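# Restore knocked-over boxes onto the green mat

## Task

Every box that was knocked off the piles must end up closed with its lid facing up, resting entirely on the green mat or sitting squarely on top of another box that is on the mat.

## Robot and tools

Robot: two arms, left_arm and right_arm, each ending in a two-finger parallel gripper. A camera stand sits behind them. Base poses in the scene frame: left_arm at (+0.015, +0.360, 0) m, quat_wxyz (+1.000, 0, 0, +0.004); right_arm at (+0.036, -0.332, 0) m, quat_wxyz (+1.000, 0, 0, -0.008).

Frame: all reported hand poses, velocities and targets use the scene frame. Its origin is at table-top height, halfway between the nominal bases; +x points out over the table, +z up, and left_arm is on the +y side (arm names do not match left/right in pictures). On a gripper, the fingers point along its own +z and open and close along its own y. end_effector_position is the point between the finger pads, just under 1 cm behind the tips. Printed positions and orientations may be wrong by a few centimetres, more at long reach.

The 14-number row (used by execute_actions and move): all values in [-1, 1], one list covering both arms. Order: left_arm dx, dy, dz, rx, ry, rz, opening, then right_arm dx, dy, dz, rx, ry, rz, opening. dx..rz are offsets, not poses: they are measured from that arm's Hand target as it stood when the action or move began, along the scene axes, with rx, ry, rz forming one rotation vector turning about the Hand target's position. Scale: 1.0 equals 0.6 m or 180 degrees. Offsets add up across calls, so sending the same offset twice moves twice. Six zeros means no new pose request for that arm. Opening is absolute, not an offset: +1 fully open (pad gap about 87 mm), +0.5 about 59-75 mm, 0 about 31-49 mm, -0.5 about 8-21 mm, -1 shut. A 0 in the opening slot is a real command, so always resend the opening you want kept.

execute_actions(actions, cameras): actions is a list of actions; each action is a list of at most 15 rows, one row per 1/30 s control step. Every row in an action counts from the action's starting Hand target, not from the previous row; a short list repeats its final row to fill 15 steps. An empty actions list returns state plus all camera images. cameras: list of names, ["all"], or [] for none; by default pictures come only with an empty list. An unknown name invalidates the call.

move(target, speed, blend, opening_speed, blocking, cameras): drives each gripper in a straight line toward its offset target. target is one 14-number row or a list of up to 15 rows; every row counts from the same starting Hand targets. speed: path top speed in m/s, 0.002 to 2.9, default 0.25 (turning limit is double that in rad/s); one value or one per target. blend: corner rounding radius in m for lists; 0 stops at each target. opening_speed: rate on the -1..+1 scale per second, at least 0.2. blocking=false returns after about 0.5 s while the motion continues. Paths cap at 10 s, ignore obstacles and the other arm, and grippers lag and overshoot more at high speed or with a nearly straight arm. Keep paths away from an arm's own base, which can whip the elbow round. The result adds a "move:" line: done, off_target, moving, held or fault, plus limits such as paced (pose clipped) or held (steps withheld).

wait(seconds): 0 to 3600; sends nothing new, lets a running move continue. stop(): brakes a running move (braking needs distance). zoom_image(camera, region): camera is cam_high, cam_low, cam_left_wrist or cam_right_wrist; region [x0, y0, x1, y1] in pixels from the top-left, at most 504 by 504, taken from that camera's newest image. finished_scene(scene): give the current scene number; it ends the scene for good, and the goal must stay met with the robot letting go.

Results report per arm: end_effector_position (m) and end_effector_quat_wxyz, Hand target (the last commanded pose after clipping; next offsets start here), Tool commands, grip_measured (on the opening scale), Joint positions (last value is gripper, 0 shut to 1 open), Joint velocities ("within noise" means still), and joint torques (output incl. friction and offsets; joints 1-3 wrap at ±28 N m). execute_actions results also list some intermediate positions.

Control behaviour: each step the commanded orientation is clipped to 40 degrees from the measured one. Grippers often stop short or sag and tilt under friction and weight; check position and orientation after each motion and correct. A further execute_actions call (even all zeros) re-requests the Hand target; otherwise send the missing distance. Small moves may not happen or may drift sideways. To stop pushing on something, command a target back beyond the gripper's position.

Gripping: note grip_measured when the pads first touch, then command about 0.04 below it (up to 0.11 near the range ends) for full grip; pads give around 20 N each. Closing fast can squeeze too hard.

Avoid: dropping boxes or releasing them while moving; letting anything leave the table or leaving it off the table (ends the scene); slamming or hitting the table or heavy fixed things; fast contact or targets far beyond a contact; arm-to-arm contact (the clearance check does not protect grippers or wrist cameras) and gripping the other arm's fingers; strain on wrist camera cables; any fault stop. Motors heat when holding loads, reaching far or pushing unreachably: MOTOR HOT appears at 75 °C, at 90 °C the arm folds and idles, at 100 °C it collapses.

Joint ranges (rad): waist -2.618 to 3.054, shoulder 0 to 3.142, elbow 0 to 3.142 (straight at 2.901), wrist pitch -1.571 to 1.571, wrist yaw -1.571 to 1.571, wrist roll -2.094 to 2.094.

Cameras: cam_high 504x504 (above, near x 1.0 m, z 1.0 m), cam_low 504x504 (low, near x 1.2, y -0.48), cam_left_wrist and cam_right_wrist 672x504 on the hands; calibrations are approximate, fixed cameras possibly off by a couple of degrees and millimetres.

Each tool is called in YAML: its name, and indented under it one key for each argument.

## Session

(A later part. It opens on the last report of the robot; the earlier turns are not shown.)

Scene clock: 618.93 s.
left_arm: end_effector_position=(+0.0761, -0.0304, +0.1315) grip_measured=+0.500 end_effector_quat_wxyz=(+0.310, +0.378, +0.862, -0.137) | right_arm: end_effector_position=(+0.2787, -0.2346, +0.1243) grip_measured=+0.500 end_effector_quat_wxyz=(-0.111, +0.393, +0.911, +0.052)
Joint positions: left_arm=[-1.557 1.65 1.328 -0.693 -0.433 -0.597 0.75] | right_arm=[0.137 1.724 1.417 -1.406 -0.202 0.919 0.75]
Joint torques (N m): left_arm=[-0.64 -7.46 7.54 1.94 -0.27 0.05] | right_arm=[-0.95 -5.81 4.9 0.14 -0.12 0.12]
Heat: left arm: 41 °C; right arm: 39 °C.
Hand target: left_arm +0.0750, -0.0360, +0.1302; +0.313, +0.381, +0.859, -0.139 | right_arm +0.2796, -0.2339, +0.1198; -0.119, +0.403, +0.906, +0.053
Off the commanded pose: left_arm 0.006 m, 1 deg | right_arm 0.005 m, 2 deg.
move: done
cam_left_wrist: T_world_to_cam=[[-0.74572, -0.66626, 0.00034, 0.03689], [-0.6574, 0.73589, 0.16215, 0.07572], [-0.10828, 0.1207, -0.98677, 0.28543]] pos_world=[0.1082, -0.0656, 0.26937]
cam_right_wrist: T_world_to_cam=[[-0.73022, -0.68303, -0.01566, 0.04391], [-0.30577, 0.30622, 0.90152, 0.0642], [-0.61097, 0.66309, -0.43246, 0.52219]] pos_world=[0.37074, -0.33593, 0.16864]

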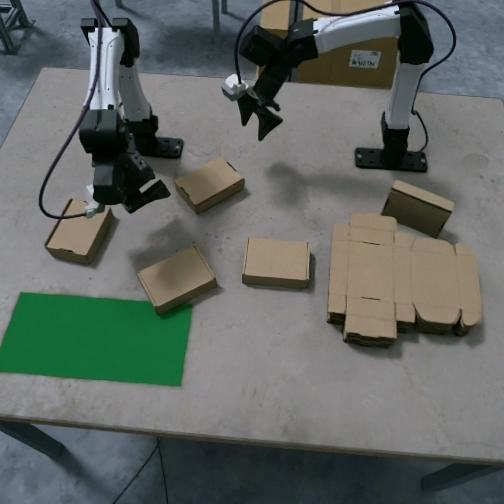

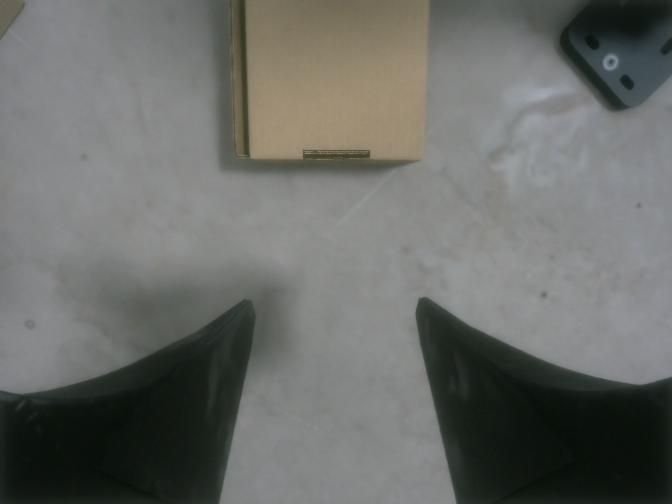

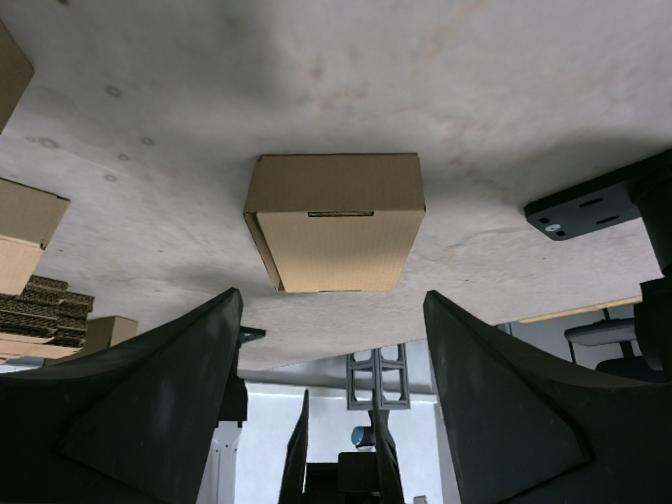

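move:
  target: [0.0333,-0.0283,-0.187,0,0,0,0.5,-0.026,0.0265,-0.153,0,0,0,0.5]
  speed: 0.15
  cameras: ["cam_left_wrist","cam_right_wrist"]

Scene clock: 628.93 s.
left_arm: end_effector_position=(+0.0920, -0.0535, +0.0253) grip_measured=+0.500 end_effector_quat_wxyz=(+0.314, +0.380, +0.858, -0.143) | right_arm: end_effector_position=(+0.2656, -0.2212, +0.0325) grip_measured=+0.500 end_effector_quat_wxyz=(-0.112, +0.398, +0.909, +0.054)
Joint positions: left_arm=[-1.514 1.838 1.099 -0.241 -0.409 -0.546 0.75] | right_arm=[0.185 1.764 1.086 -1.023 -0.212 0.98 0.75]
Joint torques (N m): left_arm=[0.77 -8.72 5.57 2.07 -0.22 0.05] | right_arm=[0.1 -5.3 4.51 0.18 -0.04 0.19]
Heat: left arm: 41 °C; right arm: 38 °C.
Hand target: left_arm +0.0949, -0.0529, +0.0178; +0.312, +0.381, +0.859, -0.139 | right_arm +0.2639, -0.2180, +0.0279; -0.119, +0.403, +0.906, +0.053
Off the commanded pose: left_arm 0.008 m, 1 deg | right_arm 0.006 m, 1 deg.
move: done
cam_left_wrist: T_world_to_cam=[[-0.75201, -0.65913, 0.00474, 0.03417], [-0.65128, 0.74413, 0.14869, 0.12061], [-0.10153, 0.10873, -0.98887, 0.18389]] pos_world=[0.12292, -0.08721, 0.16375]
cam_right_wrist: T_world_to_cam=[[-0.73868, -0.67385, -0.01657, 0.04631], [-0.30135, 0.30815, 0.90235, 0.13801], [-0.60294, 0.67154, -0.43069, 0.46533]] pos_world=[0.35636, -0.32381, 0.07665]

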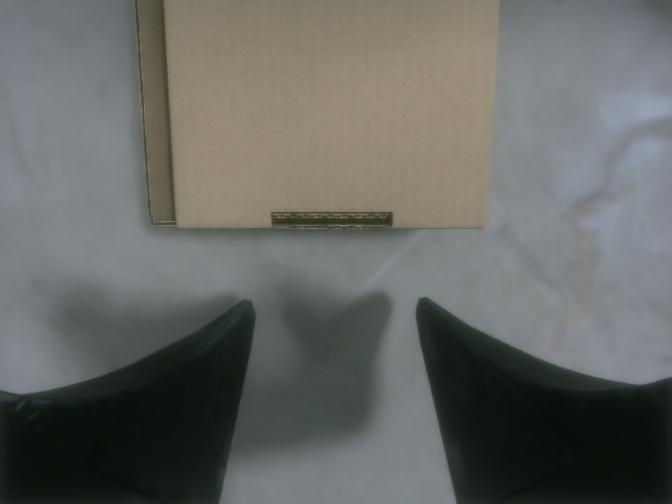

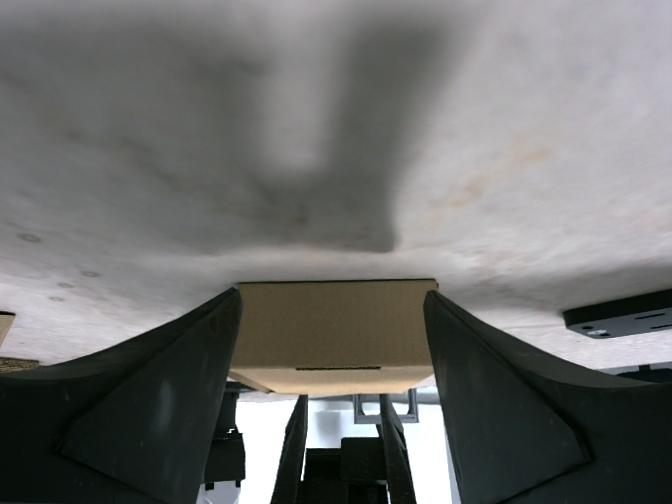

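move:
  target: [0.0726,-0.0802,-0.005,0,0,0,0.5,-0.0726,0.0802,0,0,0,0,0.5]
  speed: 0.06

move:
  target: [0,0,0.0833,0,0,0,0.5,0,0,0.0833,0,0,0,0.5]
  speed: 0.06
  cameras: ["cam_high","cam_low","cam_left_wrist"]

Scene clock: 633.90 s.
left_arm: end_effector_position=(+0.1171, -0.0713, +0.0158) grip_measured=+0.500 end_effector_quat_wxyz=(+0.280, +0.404, +0.864, -0.111) | right_arm: end_effector_position=(+0.2388, -0.1940, +0.0243) grip_measured=+0.500 end_effector_quat_wxyz=(-0.072, +0.399, +0.914, +0.021)
Joint positions: left_arm=[-1.439 1.975 1.289 -0.365 -0.339 -0.464 0.75] | right_arm=[0.364 1.671 0.976 -0.953 -0.129 1.167 0.75]
Joint torques (N m): left_arm=[2.91 -7.47 9.39 2.95 -0.33 0.11] | right_arm=[2.71 -6.46 3.4 0.18 -1.23 0.41]
Heat: left arm: 41 °C; right arm: 38 °C.
Hand target: left_arm +0.1385, -0.1011, +0.0150; +0.312, +0.381, +0.859, -0.139 | right_arm +0.2204, -0.1699, +0.0280; -0.119, +0.403, +0.906, +0.053
Off the commanded pose: left_arm 0.037 m, 6 deg | right_arm 0.030 m, 7 deg.
move: off_target (left_arm, right_arm)

Scene clock: 635.37 s.
left_arm: end_effector_position=(+0.1172, -0.0621, +0.0316) grip_measured=+0.500 end_effector_quat_wxyz=(+0.254, +0.414, +0.870, -0.082) | right_arm: end_effector_position=(+0.2384, -0.1897, +0.0617) grip_measured=+0.500 end_effector_quat_wxyz=(-0.073, +0.404, +0.912, +0.026)
Joint positions: left_arm=[-1.429 1.975 1.387 -0.541 -0.322 -0.459 0.75] | right_arm=[0.374 1.612 1.071 -1.098 -0.139 1.187 0.75]
Joint torques (N m): left_arm=[1.88 -14.75 10.15 2.79 -0.56 0.05] | right_arm=[1.74 -7.28 6.68 -0.4 -1.16 0.2]
Heat: left arm: 41 °C; right arm: 38 °C.
Hand target: left_arm +0.1385, -0.1010, +0.0649; +0.312, +0.381, +0.859, -0.139 | right_arm +0.2204, -0.1699, +0.0779; -0.119, +0.403, +0.906, +0.053
Off the commanded pose: left_arm 0.056 m, 10 deg | right_arm 0.031 m, 6 deg.
move: off_target (left_arm, right_arm)
cam_left_wrist: T_world_to_cam=[[-0.77216, -0.63199, -0.06602, 0.05382], [-0.61753, 0.72186, 0.31235, 0.13192], [-0.14974, 0.28196, -0.94767, 0.20879]] pos_world=[0.15429, -0.12008, 0.16021]

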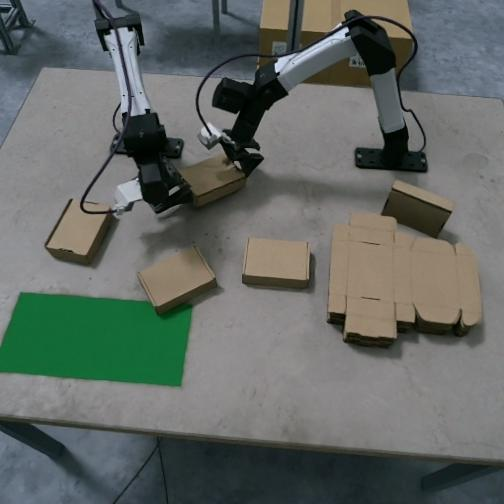

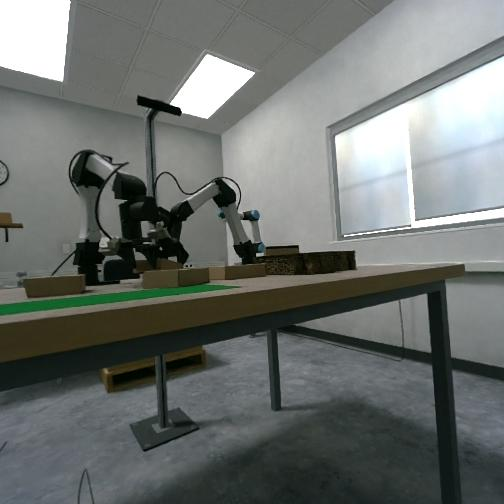

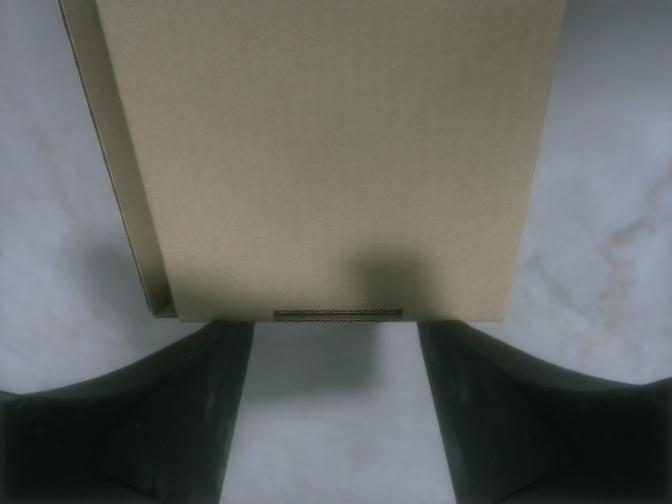

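move:
  target: [0,0,0.15,0,0,0,0.5,0,0,0.07,0,0,0,0.5]
  speed: 0.08
  cameras: ["cam_high","cam_low","cam_left_wrist","cam_right_wrist"]

Scene clock: 639.20 s.
left_arm: end_effector_position=(+0.1194, -0.0688, +0.1229) grip_measured=+0.500 end_effector_quat_wxyz=(+0.256, +0.415, +0.869, -0.082) | right_arm: end_effector_position=(+0.2351, -0.1915, +0.1016) grip_measured=+0.500 end_effector_quat_wxyz=(-0.079, +0.404, +0.911, +0.017)
Joint positions: left_arm=[-1.428 1.938 1.703 -0.89 -0.324 -0.453 0.75] | right_arm=[0.374 1.585 1.203 -1.279 -0.136 1.185 0.75]
Joint torques (N m): left_arm=[1.84 -14.37 9.96 2.73 -0.49 0] | right_arm=[1.76 -7.62 7.42 -0.35 -1.15 0.31]
Heat: left arm: 42 °C; right arm: 38 °C.
Hand target: left_arm +0.1384, -0.1011, +0.1549; +0.312, +0.382, +0.859, -0.139 | right_arm +0.2204, -0.1699, +0.1200; -0.119, +0.403, +0.906, +0.053
Off the commanded pose: left_arm 0.049 m, 10 deg | right_arm 0.032 m, 6 deg.
move: off_target (left_arm, right_arm)
cam_left_wrist: T_world_to_cam=[[-0.77378, -0.62971, -0.06873, 0.05786], [-0.61679, 0.72425, 0.30828, 0.1102], [-0.14435, 0.28093, -0.94881, 0.2969]] pos_world=[0.1556, -0.12678, 0.25171]
cam_right_wrist: T_world_to_cam=[[-0.74119, -0.67086, 0.02426, 0.04197], [-0.32636, 0.39168, 0.86028, 0.08357], [-0.58663, 0.62971, -0.50925, 0.45288]] pos_world=[0.32406, -0.28976, 0.15771]

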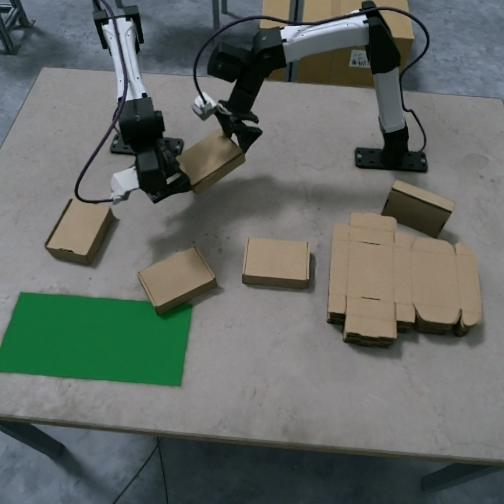

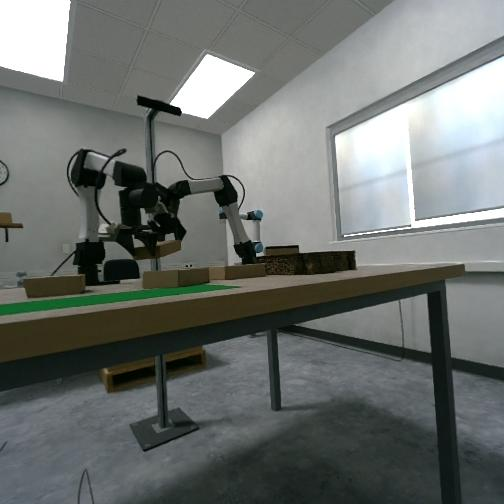

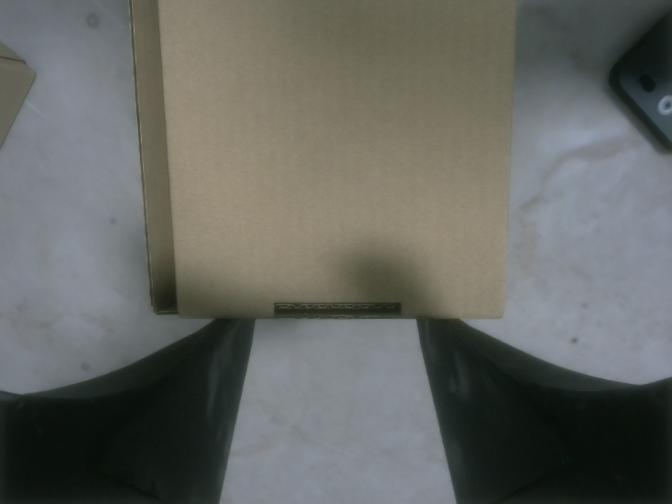

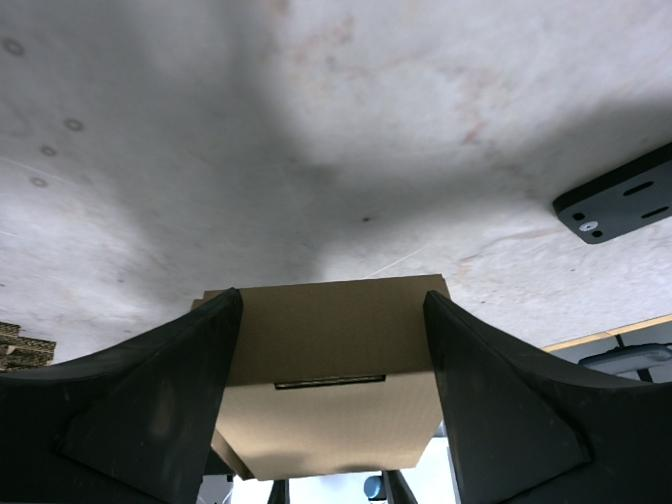

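move:
  target: [0.2167,-0.055,-0.015,0,0,0,0.5,0.2167,-0.055,0.01,0,0,0,0.5]
  speed: 0.1
  cameras: ["cam_high","cam_left_wrist"]

Scene clock: 649.93 s.
left_arm: end_effector_position=(+0.2477, -0.0999, +0.1373) grip_measured=+0.500 end_effector_quat_wxyz=(+0.265, +0.399, +0.872, -0.100) | right_arm: end_effector_position=(+0.3665, -0.2204, +0.1212) grip_measured=+0.500 end_effector_quat_wxyz=(-0.063, +0.402, +0.913, +0.038)
Joint positions: left_arm=[-1.157 2.183 2.105 -0.948 -0.192 -0.236 0.75] | right_arm=[0.176 2.006 1.804 -1.434 -0.133 0.984 0.75]
Joint torques (N m): left_arm=[0.81 -11.67 9.94 3.23 -0.15 -0.02] | right_arm=[0.79 -7.98 7.08 -0.48 -0.94 0.13]
Heat: left arm: 46 °C; right arm: 38 °C.
Hand target: left_arm +0.2685, -0.1340, +0.1459; +0.312, +0.381, +0.859, -0.139 | right_arm +0.3504, -0.2029, +0.1260; -0.119, +0.403, +0.906, +0.053
Off the commanded pose: left_arm 0.041 m, 7 deg | right_arm 0.024 m, 7 deg.
move: off_target (left_arm, right_arm)
cam_left_wrist: T_world_to_cam=[[-0.75885, -0.65021, -0.03695, 0.12855], [-0.63306, 0.72314, 0.27623, 0.21581], [-0.15289, 0.23301, -0.96038, 0.33674]] pos_world=[0.28566, -0.15094, 0.26854]

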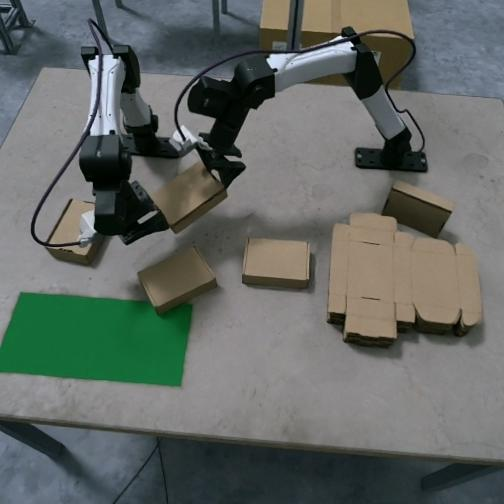

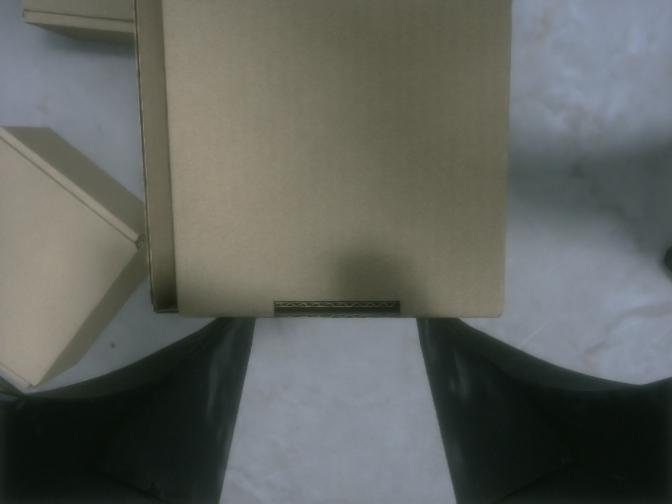

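move:
  target: [0.2133,-0.055,-0.02,0,0,0,0.5,0.2133,-0.055,-0.005,0,0,0,0.5]
  speed: 0.1
  cameras: ["cam_high","cam_left_wrist","cam_low"]

Scene clock: 656.67 s.
left_arm: end_effector_position=(+0.3703, -0.1356, +0.1237) grip_measured=+0.500 end_effector_quat_wxyz=(+0.312, +0.389, +0.856, -0.138) | right_arm: end_effector_position=(+0.4942, -0.2554, +0.1257) grip_measured=+0.500 end_effector_quat_wxyz=(+0.027, +0.422, +0.901, +0.095)
Joint positions: left_arm=[-0.974 2.649 2.834 -1.063 -0.077 -0.084 0.75] | right_arm=[0.057 2.387 2.451 -1.498 -0.143 0.926 0.75]
Joint torques (N m): left_arm=[0.27 -14.17 9.35 3.67 -0.06 -0.06] | right_arm=[1.39 -10.29 7.32 -0.08 -0.83 0.1]
Heat: left arm: 46 °C; right arm: 38 °C.
Hand target: left_arm +0.3965, -0.1670, +0.1338; +0.312, +0.381, +0.859, -0.139 | right_arm +0.4784, -0.2358, +0.1229; -0.119, +0.403, +0.906, +0.053
Off the commanded pose: left_arm 0.042 m, 1 deg | right_arm 0.025 m, 18 deg.
elbow stopped short (left arm): the move would have taken joint 3 (elbow) straighter than the controller allows.
joint sent to its limit (right arm) — joint 4 (wrist pitch), lower limit. The joint targets are off in orientation, not in position.
move: off_target (left_arm, right_arm)
cam_left_wrist: T_world_to_cam=[[-0.76204, -0.64749, -0.00719, 0.19565], [-0.64029, 0.75182, 0.15744, 0.34422], [-0.09654, 0.12458, -0.9875, 0.31854]] pos_world=[0.40024, -0.17179, 0.26177]
Images, in order (width x height): cam_high 504x504, cam_low 504x504, cam_left_wrist 672x504.

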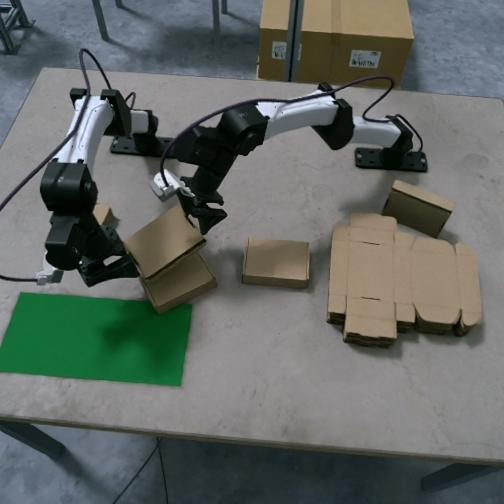

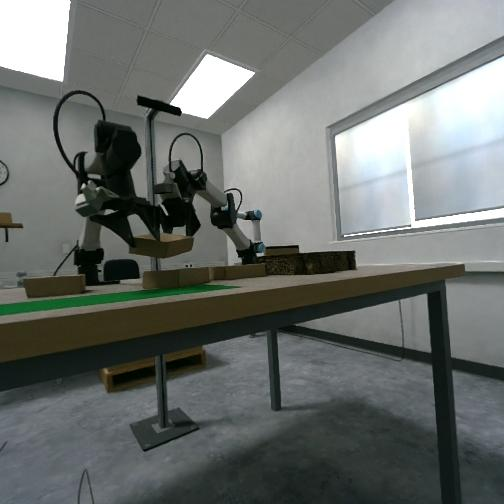

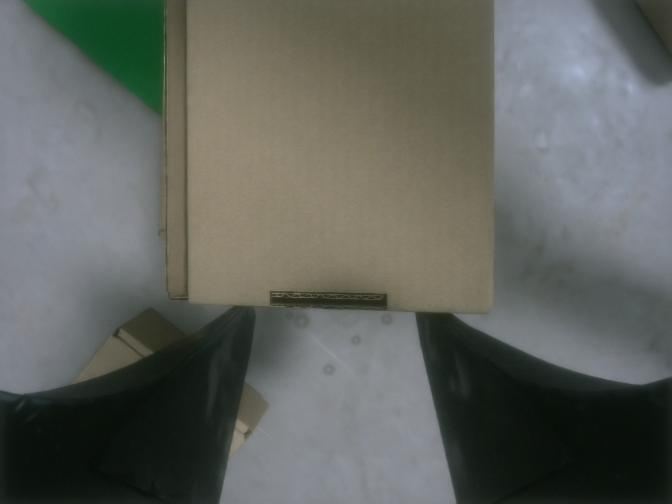

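move:
  target: [0.0205,0.0072,-0.0667,0,0,0,0.5,0.0205,0.0072,-0.0667,0,0,0,0.5]
  speed: 0.08
  cameras: ["cam_high","cam_left_wrist","cam_low"]

zoom_image:
  camera: "cam_low"
  region: [80, 190, 310, 300]

Scene clock: 669.90 s.
left_arm: end_effector_position=(+0.3834, -0.1340, +0.0858) grip_measured=+0.500 end_effector_quat_wxyz=(+0.297, +0.391, +0.862, -0.126) | right_arm: end_effector_position=(+0.5071, -0.2549, +0.0887) grip_measured=+0.500 end_effector_quat_wxyz=(+0.006, +0.424, +0.902, +0.084)
Joint positions: left_arm=[-0.955 2.72 2.834 -1.031 -0.073 -0.07 0.75] | right_arm=[0.057 2.515 2.535 -1.502 -0.144 0.925 0.75]
Joint torques (N m): left_arm=[0.54 -14.68 9.46 3.49 0.07 -0.01] | right_arm=[1.95 -10.41 7.19 -0.14 -0.75 0.13]
Heat: left arm: 50 °C; right arm: 39 °C.
Hand target: left_arm +0.4087, -0.1627, +0.0939; +0.312, +0.381, +0.859, -0.139 | right_arm +0.4907, -0.2315, +0.0829; -0.119, +0.403, +0.906, +0.053
Off the commanded pose: left_arm 0.039 m, 3 deg | right_arm 0.029 m, 15 deg.
elbow stopped short (left arm): the move would have taken joint 3 (elbow) straighter than the controller allows.
joint sent to its limit (right arm) — joint 4 (wrist pitch), lower limit. The joint targets are off in orientation, not in position.
move: off_target (left_arm, right_arm)
cam_left_wrist: T_world_to_cam=[[-0.75837, -0.6516, -0.01687, 0.20531], [-0.64159, 0.74165, 0.19573, 0.35315], [-0.11502, 0.15926, -0.98051, 0.29329]] pos_world=[0.41601, -0.17484, 0.22192]
Images, in order (width x height): cam_high 504x504, cam_low 504x504, cam_left_wrist 672x504.

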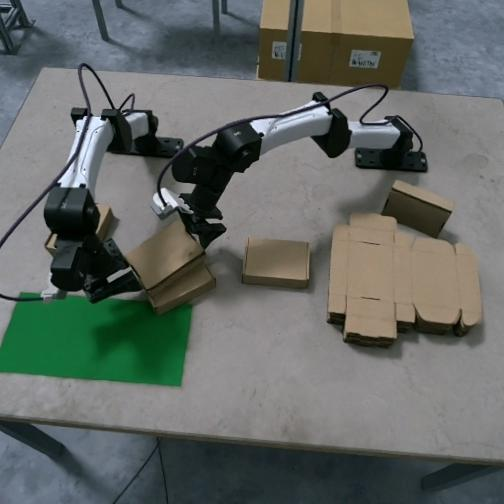

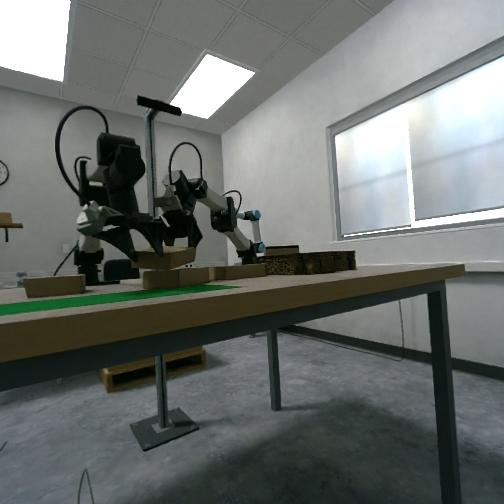

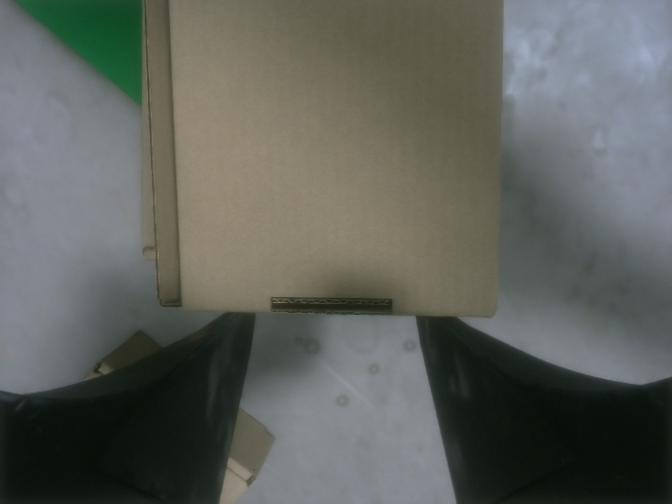

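Scaled by 2.191 from the camera's image (finer frame: 720x720).

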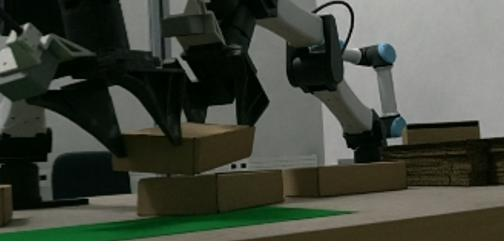

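move:
  target: [0.005,0.005,-0.035,0,0,0,0.5,0.005,0.005,-0.0317,0,0,0,0.5]
  speed: 0.06
  cameras: ["cam_high","cam_left_wrist","cam_low"]

zoom_image:
  camera: "cam_low"
  region: [80, 190, 310, 300]

Scene clock: 676.20 s.
left_arm: end_effector_position=(+0.3863, -0.1334, +0.0699) grip_measured=+0.500 end_effector_quat_wxyz=(+0.290, +0.392, +0.865, -0.121) | right_arm: end_effector_position=(+0.5102, -0.2545, +0.0742) grip_measured=+0.500 end_effector_quat_wxyz=(-0.005, +0.424, +0.902, +0.079)
Joint positions: left_arm=[-0.95 2.749 2.834 -1.021 -0.07 -0.065 0.75] | right_arm=[0.057 2.567 2.571 -1.509 -0.145 0.925 0.75]
Joint torques (N m): left_arm=[1.18 -14.32 9.51 3.41 0.01 -0.05] | right_arm=[2.48 -10.18 6.64 -0.11 -0.73 0]
Heat: left arm: 49 °C; right arm: 39 °C.
Hand target: left_arm +0.4119, -0.1597, +0.0728; +0.312, +0.381, +0.859, -0.139 | right_arm +0.4936, -0.2285, +0.0638; -0.119, +0.403, +0.906, +0.053
Off the commanded pose: left_arm 0.037 m, 4 deg | right_arm 0.032 m, 14 deg.
elbow stopped short (left arm): the move would have taken joint 3 (elbow) straighter than the controller allows.
joint sent to its limit (right arm) — joint 4 (wrist pitch), lower limit. The joint targets are off in orientation, not in position.
move: off_target (left_arm, right_arm)
cam_left_wrist: T_world_to_cam=[[-0.75872, -0.65115, -0.01854, 0.20795], [-0.63921, 0.73871, 0.21383, 0.35512], [-0.12555, 0.17409, -0.97669, 0.28374]] pos_world=[0.4204, -0.17632, 0.20504]
Images, in order (width x height): cam_high 504x504, cam_low 504x504, cam_left_wrist 672x504.

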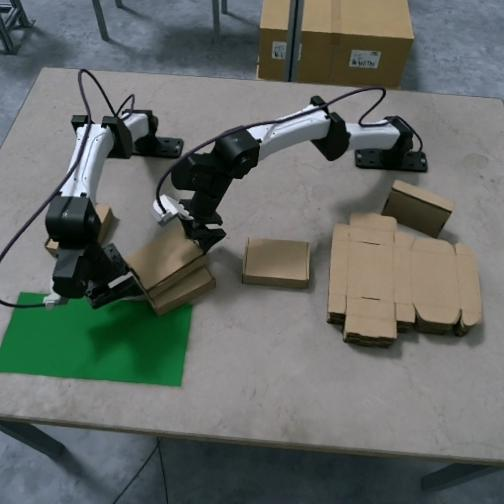

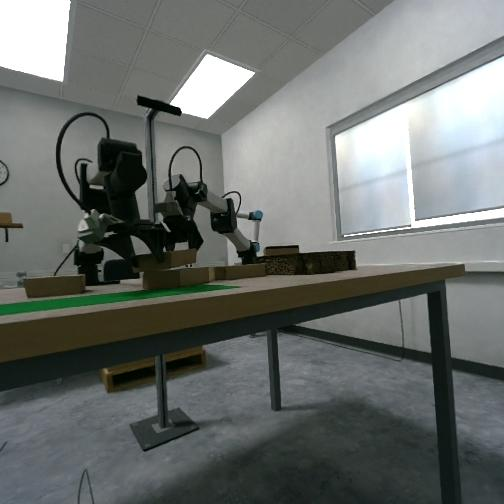

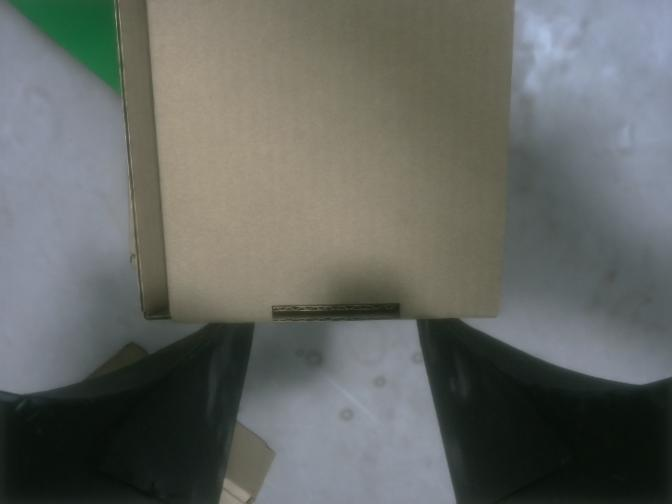

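Scaled by 2.191 from the camera's image (finer frame: 720x720).

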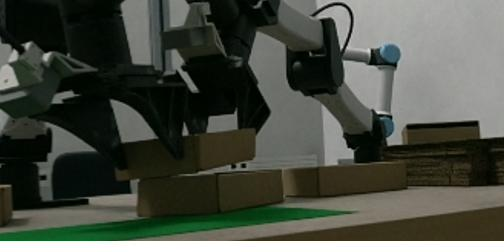

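move:
  target: [0,0,-0.022,0,0,0,0.5,0,0,-0.022,0,0,0,0.5]
  speed: 0.06
  cameras: ["cam_low"]

zoom_image:
  camera: "cam_low"
  region: [80, 190, 310, 300]

Scene clock: 680.20 s.
left_arm: end_effector_position=(+0.3867, -0.1344, +0.0616) grip_measured=+0.500 end_effector_quat_wxyz=(+0.285, +0.393, +0.866, -0.122) | right_arm: end_effector_position=(+0.5116, -0.2549, +0.0635) grip_measured=+0.500 end_effector_quat_wxyz=(-0.011, +0.423, +0.903, +0.075)
Joint positions: left_arm=[-0.948 2.765 2.837 -1.014 -0.065 -0.065 0.75] | right_arm=[0.057 2.598 2.586 -1.509 -0.143 0.92 0.75]
Joint torques (N m): left_arm=[0.83 -13.75 9.06 3.38 -0.02 0.01] | right_arm=[2.62 -10.06 6.24 -0.11 -0.7 0.08]
Heat: left arm: 49 °C; right arm: 39 °C.
Hand target: left_arm +0.4118, -0.1598, +0.0598; +0.312, +0.381, +0.859, -0.139 | right_arm +0.4937, -0.2285, +0.0507; -0.119, +0.403, +0.906, +0.053
Off the commanded pose: left_arm 0.036 m, 4 deg | right_arm 0.034 m, 13 deg.
elbow stopped short (left arm): the move would have taken joint 3 (elbow) straighter than the controller allows.
joint sent to its limit (right arm) — joint 4 (wrist pitch), lower limit. The joint targets are off in orientation, not in position.
move: off_target (left_arm, right_arm)

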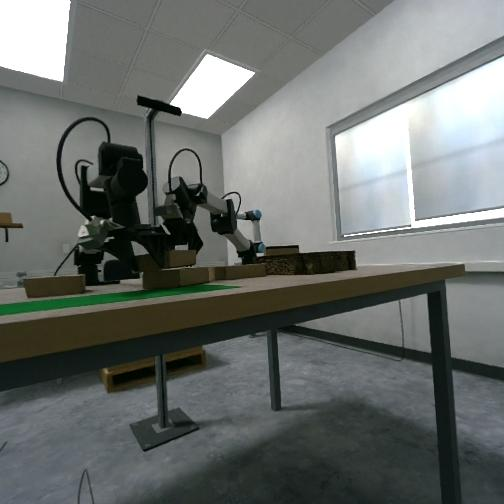

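Scaled by 2.191 from the camera's image (finer frame: 720x720).

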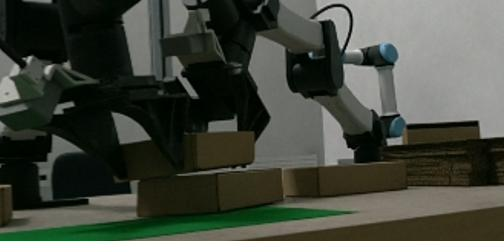

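move:
  target: [-0.1,0.11,0.01,0,0,0,0.5,0.1,-0.11,0.02,0,0,0,0.5]
  speed: 0.06
  cameras: ["cam_high","cam_low","cam_left_wrist","cam_right_wrist"]

zoom_image:
  camera: "cam_low"
  region: [80, 190, 310, 300]

Scene clock: 685.70 s.
left_arm: end_effector_position=(+0.3525, -0.0886, +0.0395) grip_measured=+0.500 end_effector_quat_wxyz=(+0.289, +0.386, +0.867, -0.126) | right_arm: end_effector_position=(+0.5496, -0.2936, +0.0696) grip_measured=+0.500 end_effector_quat_wxyz=(+0.033, +0.444, +0.886, +0.129)
Joint positions: left_arm=[-0.948 2.309 1.892 -0.516 -0.065 -0.079 0.75] | right_arm=[-0.042 2.725 2.846 -1.526 -0.21 0.889 0.75]
Joint torques (N m): left_arm=[-0.65 -20.62 5.89 2.2 -0.13 -0.1] | right_arm=[-0.68 -11.49 7.68 0.88 -0.11 -0.17]
Heat: left arm: 51 °C; right arm: 39 °C.
Hand target: left_arm +0.3517, -0.0937, +0.0656; +0.312, +0.382, +0.859, -0.139 | right_arm +0.5537, -0.2946, +0.0626; -0.119, +0.403, +0.906, +0.053
Off the commanded pose: left_arm 0.027 m, 3 deg | right_arm 0.008 m, 20 deg.
elbow stopped short (right arm): the move would have taken joint 3 (elbow) straighter than the controller allows.
move: off_target (left_arm, right_arm)
cam_left_wrist: T_world_to_cam=[[-0.75287, -0.65815, -0.00524, 0.20769], [-0.64418, 0.7352, 0.21098, 0.30849], [-0.135, 0.16221, -0.97748, 0.24432]] pos_world=[0.38807, -0.12974, 0.17483]
cam_right_wrist: T_world_to_cam=[[-0.77847, -0.56857, -0.26592, 0.27806], [-0.52266, 0.35258, 0.77622, 0.35589], [-0.34758, 0.74325, -0.57164, 0.59173]] pos_world=[0.60814, -0.40719, 0.13595]

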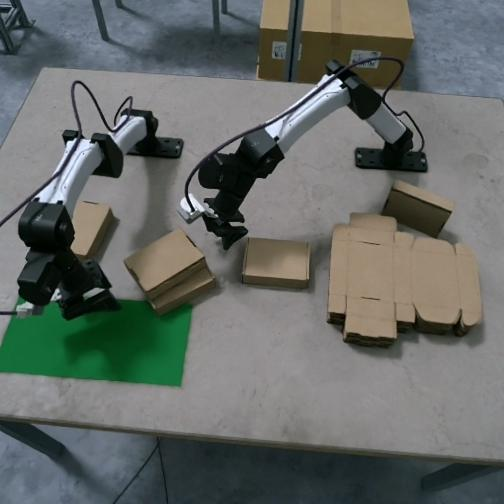

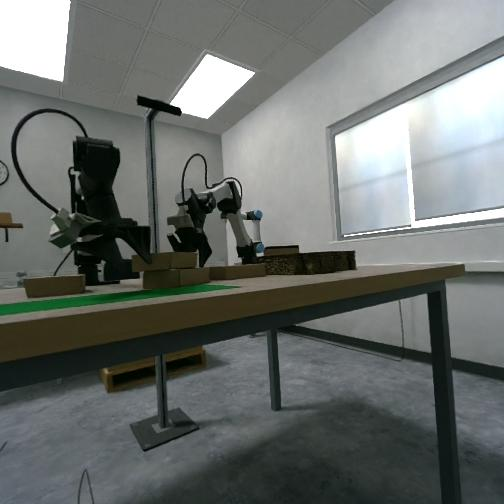

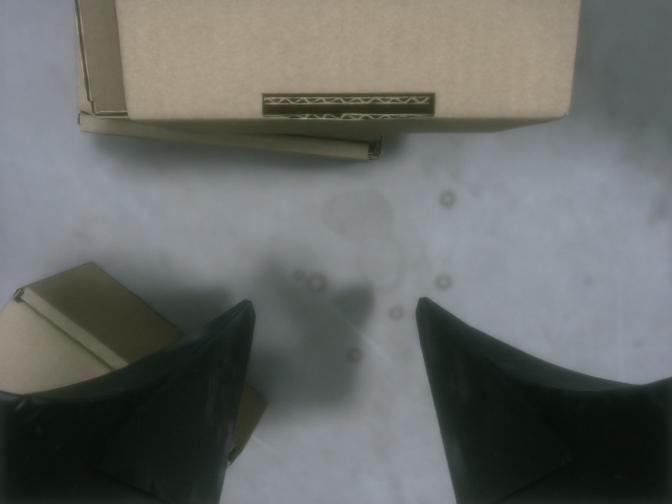

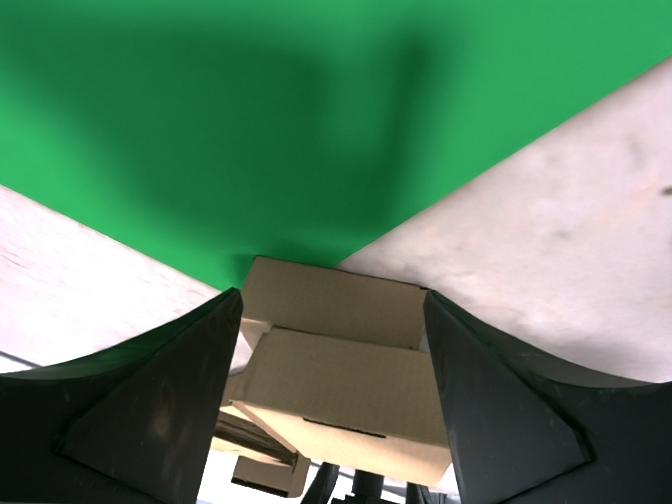

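Scaled by 2.191 from the camera's image (finer frame: 720x720).

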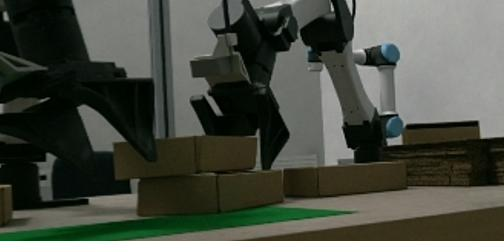

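move:
  target:
    - [-0.033,0.037,0.2,0,0,0,0.5,0.03,-0.03,0.2,0,0,0,0.5]
    - [-0.2528,0.5228,0.3407,0.0234,0.0523,0.2656,0.5,-0.4228,0.0243,0.3457,-0.1043,-0.2342,0.2523,0.3]
  speed: 0.35
  blend: 0.04
  cameras: ["cam_high","cam_right_wrist"]

Scene clock: 711.77 s.
left_arm: end_effector_position=(+0.2006, +0.2141, +0.2687) grip_measured=+0.500 end_effector_quat_wxyz=(+0.256, +0.008, +0.967, -0.005) | right_arm: end_effector_position=(+0.3001, -0.2795, +0.2731) grip_measured=+0.300 end_effector_quat_wxyz=(+0.261, +0.008, +0.965, +0.005)
Joint positions: left_arm=[-0.826 1.34 1.688 -1.536 -0.36 -0.731 0.75] | right_arm=[0.252 1.38 1.716 -1.39 0.112 0.221 0.65]
Joint torques (N m): left_arm=[0.61 -4.98 5.53 1.31 -0.37 -0.07] | right_arm=[0.09 -4.11 4.97 1.65 0.29 -0.15]
Heat: left arm: 65 °C; right arm: 40 °C.
Hand target: left_arm +0.2000, +0.2200, +0.2701; +0.258, +0.000, +0.966, +0.000 | right_arm +0.3000, -0.2800, +0.2701; +0.258, +0.000, +0.966, +0.000
Off the commanded pose: left_arm 0.006 m, 1 deg | right_arm 0.003 m, 1 deg.
elbow stopped short (right arm): the move would have taken joint 3 (elbow) straighter than the controller allows.
move: done
cam_right_wrist: T_world_to_cam=[[-0.00984, -0.99971, -0.02208, -0.27181], [-0.93946, 0.00167, 0.34266, 0.20801], [-0.34253, 0.02411, -0.9392, 0.5087]] pos_world=[0.36698, -0.28435, 0.40049]

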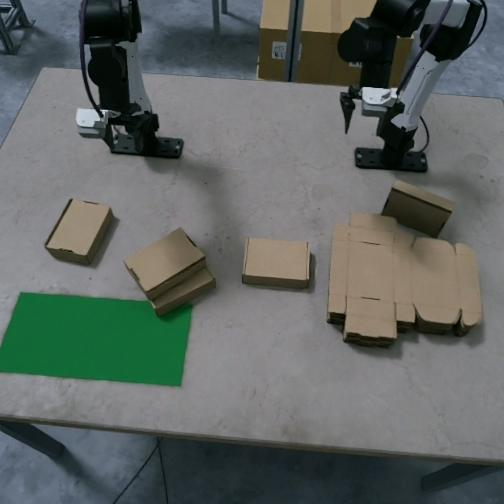

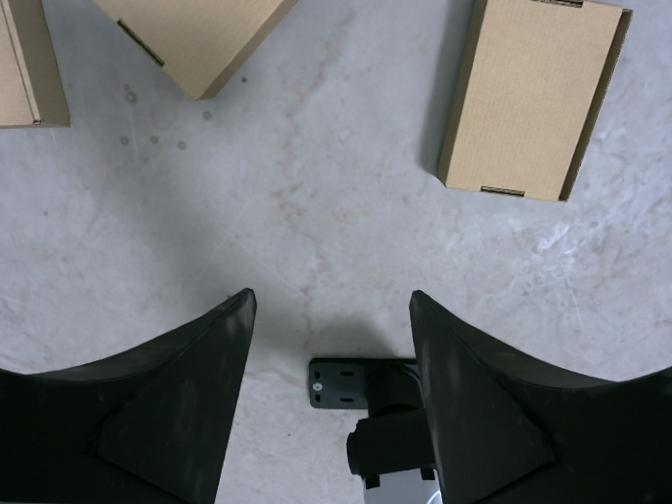

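move:
  target: [0,0,0,0,0,0,0.5,0.115,0.0183,-0.16,-0.3369,-0.3527,0.4952,0.3]
  speed: 0.35
  cameras: ["cam_high","cam_right_wrist"]

Scene clock: 723.27 s.
left_arm: end_effector_position=(+0.2006, +0.2141, +0.2687) grip_measured=+0.500 end_effector_quat_wxyz=(+0.256, +0.007, +0.967, -0.005) | right_arm: end_effector_position=(+0.3696, -0.2695, +0.1775) grip_measured=+0.300 end_effector_quat_wxyz=(-0.553, +0.719, -0.332, +0.257)
Joint positions: left_arm=[-0.826 1.34 1.688 -1.536 -0.36 -0.731 0.75] | right_arm=[-0.07 0.97 0.394 0.218 -0.757 -1.825 0.65]
Joint torques (N m): left_arm=[0.8 -4.81 5.38 1.28 -0.36 -0.04] | right_arm=[-0.98 -1.02 6.72 2.21 -0.32 -0.01]
Heat: left arm: 57 °C; right arm: 39 °C.
Hand target: left_arm +0.2000, +0.2200, +0.2701; +0.259, +0.000, +0.966, +0.000 | right_arm +0.3689, -0.2690, +0.1740; -0.554, +0.722, -0.329, +0.253
Off the commanded pose: left_arm 0.006 m, 1 deg | right_arm 0.004 m, 1 deg.
move: done
cam_right_wrist: T_world_to_cam=[[0.20056, 0.17034, 0.96476, -0.2009], [-0.15249, -0.96734, 0.2025, -0.22112], [0.96774, -0.18773, -0.16804, -0.2358]] pos_world=[0.23477, -0.22394, 0.19897]

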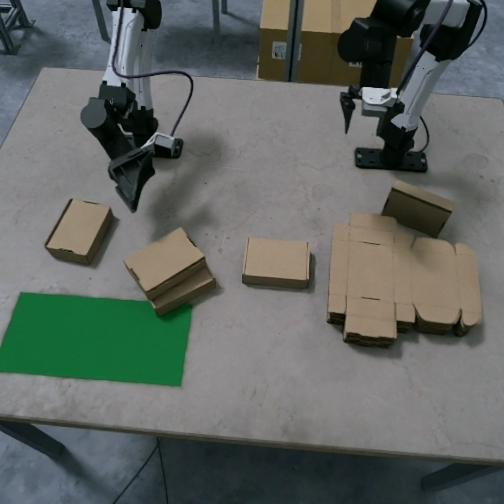

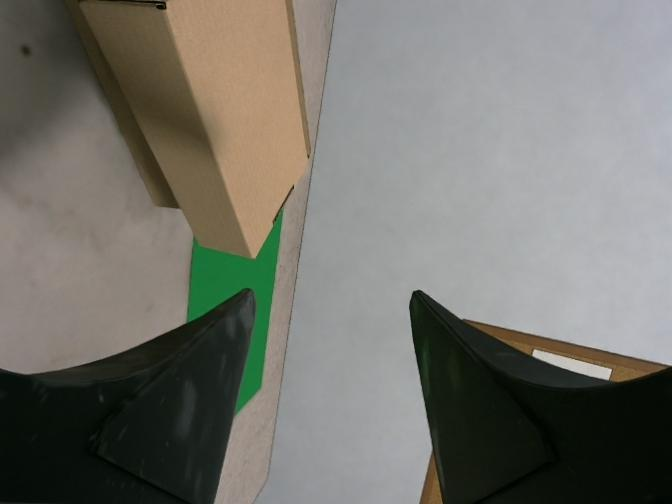

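move:
  target: [0,0,0,0,0,0,0.5,0,0,-0.172,0,0,0,0.3]
  speed: 0.15
  cameras: ["cam_low","cam_right_wrist"]

zoom_image:
  camera: "cam_low"
  region: [50, 190, 280, 300]

Scene clock: 728.67 s.
left_arm: end_effector_position=(+0.2006, +0.2141, +0.2687) grip_measured=+0.500 end_effector_quat_wxyz=(+0.256, +0.007, +0.967, -0.005) | right_arm: end_effector_position=(+0.3727, -0.2692, +0.0772) grip_measured=+0.300 end_effector_quat_wxyz=(-0.551, +0.723, -0.319, +0.267)
Joint positions: left_arm=[-0.826 1.34 1.688 -1.536 -0.36 -0.731 0.75] | right_arm=[-0.071 1.545 0.135 1.058 -0.761 -1.854 0.65]
Joint torques (N m): left_arm=[0.61 -5.01 5.29 1.28 -0.34 -0.16] | right_arm=[-0.94 -2.3 3.03 2.28 -0.27 0.34]
Heat: left arm: 54 °C; right arm: 39 °C.
Hand target: left_arm +0.2000, +0.2200, +0.2701; +0.259, +0.000, +0.966, +0.000 | right_arm +0.3690, -0.2691, +0.0708; -0.554, +0.722, -0.329, +0.253
Off the commanded pose: left_arm 0.006 m, 1 deg | right_arm 0.008 m, 2 deg.
move: done
cam_right_wrist: T_world_to_cam=[[0.17521, 0.19209, 0.96561, -0.08947], [-0.14787, -0.96452, 0.2187, -0.20226], [0.97336, -0.1811, -0.14059, -0.25799]] pos_world=[0.23689, -0.22462, 0.09435]

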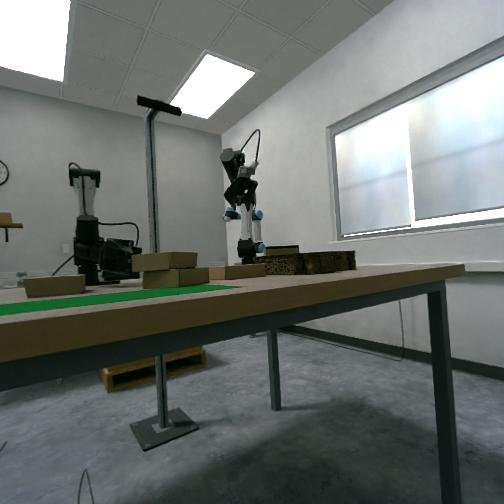

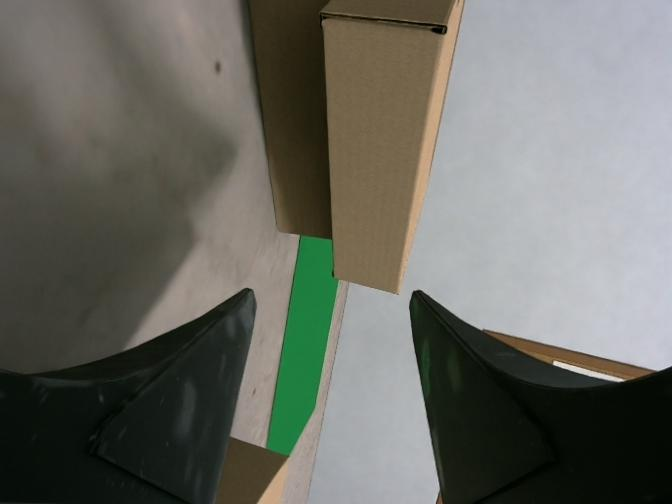

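Scaled by 2.191 from the camera's image (finer frame: 720x720).

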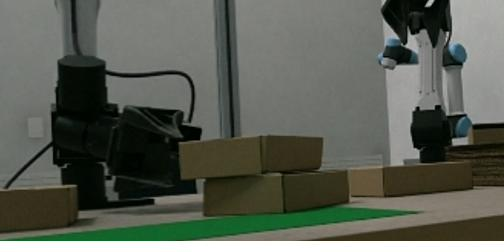

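move:
  target: [0,0,0,0,0,0,0.5,0.1067,0.0867,0,0,0,0,0.3]
  speed: 0.08
  cameras: ["cam_low","cam_right_wrist","cam_high"]

zoom_image:
  camera: "cam_low"
  region: [50, 190, 280, 300]

Scene clock: 736.73 s.
left_arm: end_effector_position=(+0.2006, +0.2141, +0.2687) grip_measured=+0.500 end_effector_quat_wxyz=(+0.256, +0.007, +0.967, -0.005) | right_arm: end_effector_position=(+0.4303, -0.2189, +0.0740) grip_measured=+0.300 end_effector_quat_wxyz=(-0.552, +0.724, -0.321, +0.260)
Joint positions: left_arm=[-0.826 1.34 1.688 -1.536 -0.36 -0.731 0.75] | right_arm=[0.156 1.771 0.359 1.109 -0.552 -1.756 0.65]
Joint torques (N m): left_arm=[0.65 -4.94 5.55 1.32 -0.3 -0.05] | right_arm=[0.1 -4.21 5.14 2.27 0.03 0.33]
Heat: left arm: 51 °C; right arm: 38 °C.
Hand target: left_arm +0.2000, +0.2200, +0.2701; +0.259, +0.000, +0.966, +0.000 | right_arm +0.4330, -0.2171, +0.0709; -0.554, +0.722, -0.329, +0.253
Off the commanded pose: left_arm 0.006 m, 1 deg | right_arm 0.005 m, 1 deg.
move: done
cam_right_wrist: T_world_to_cam=[[0.18515, 0.18706, 0.96474, -0.11142], [-0.14096, -0.96651, 0.21446, -0.14766], [0.97255, -0.1757, -0.15258, -0.30301]] pos_world=[0.2945, -0.17511, 0.09292]
Images, in order (width x height): cam_high 504x504, cam_low 504x504, cam_right_wrist 672x504.

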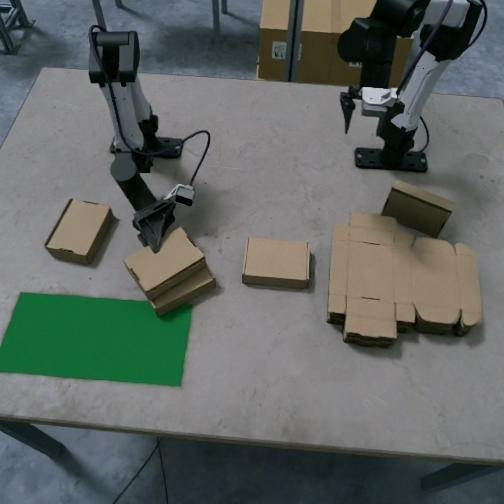

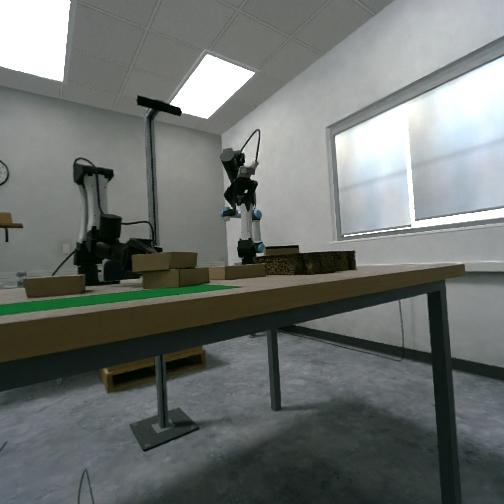

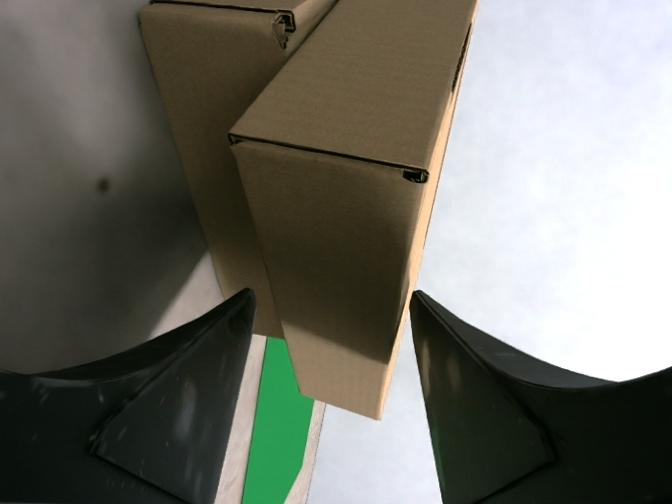

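Scaled by 2.191 from the camera's image (finer frame: 720x720).

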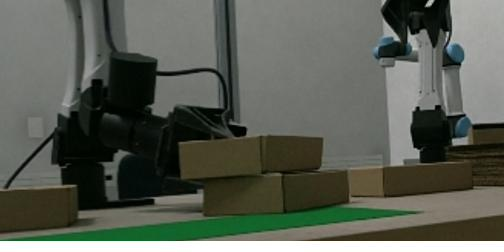

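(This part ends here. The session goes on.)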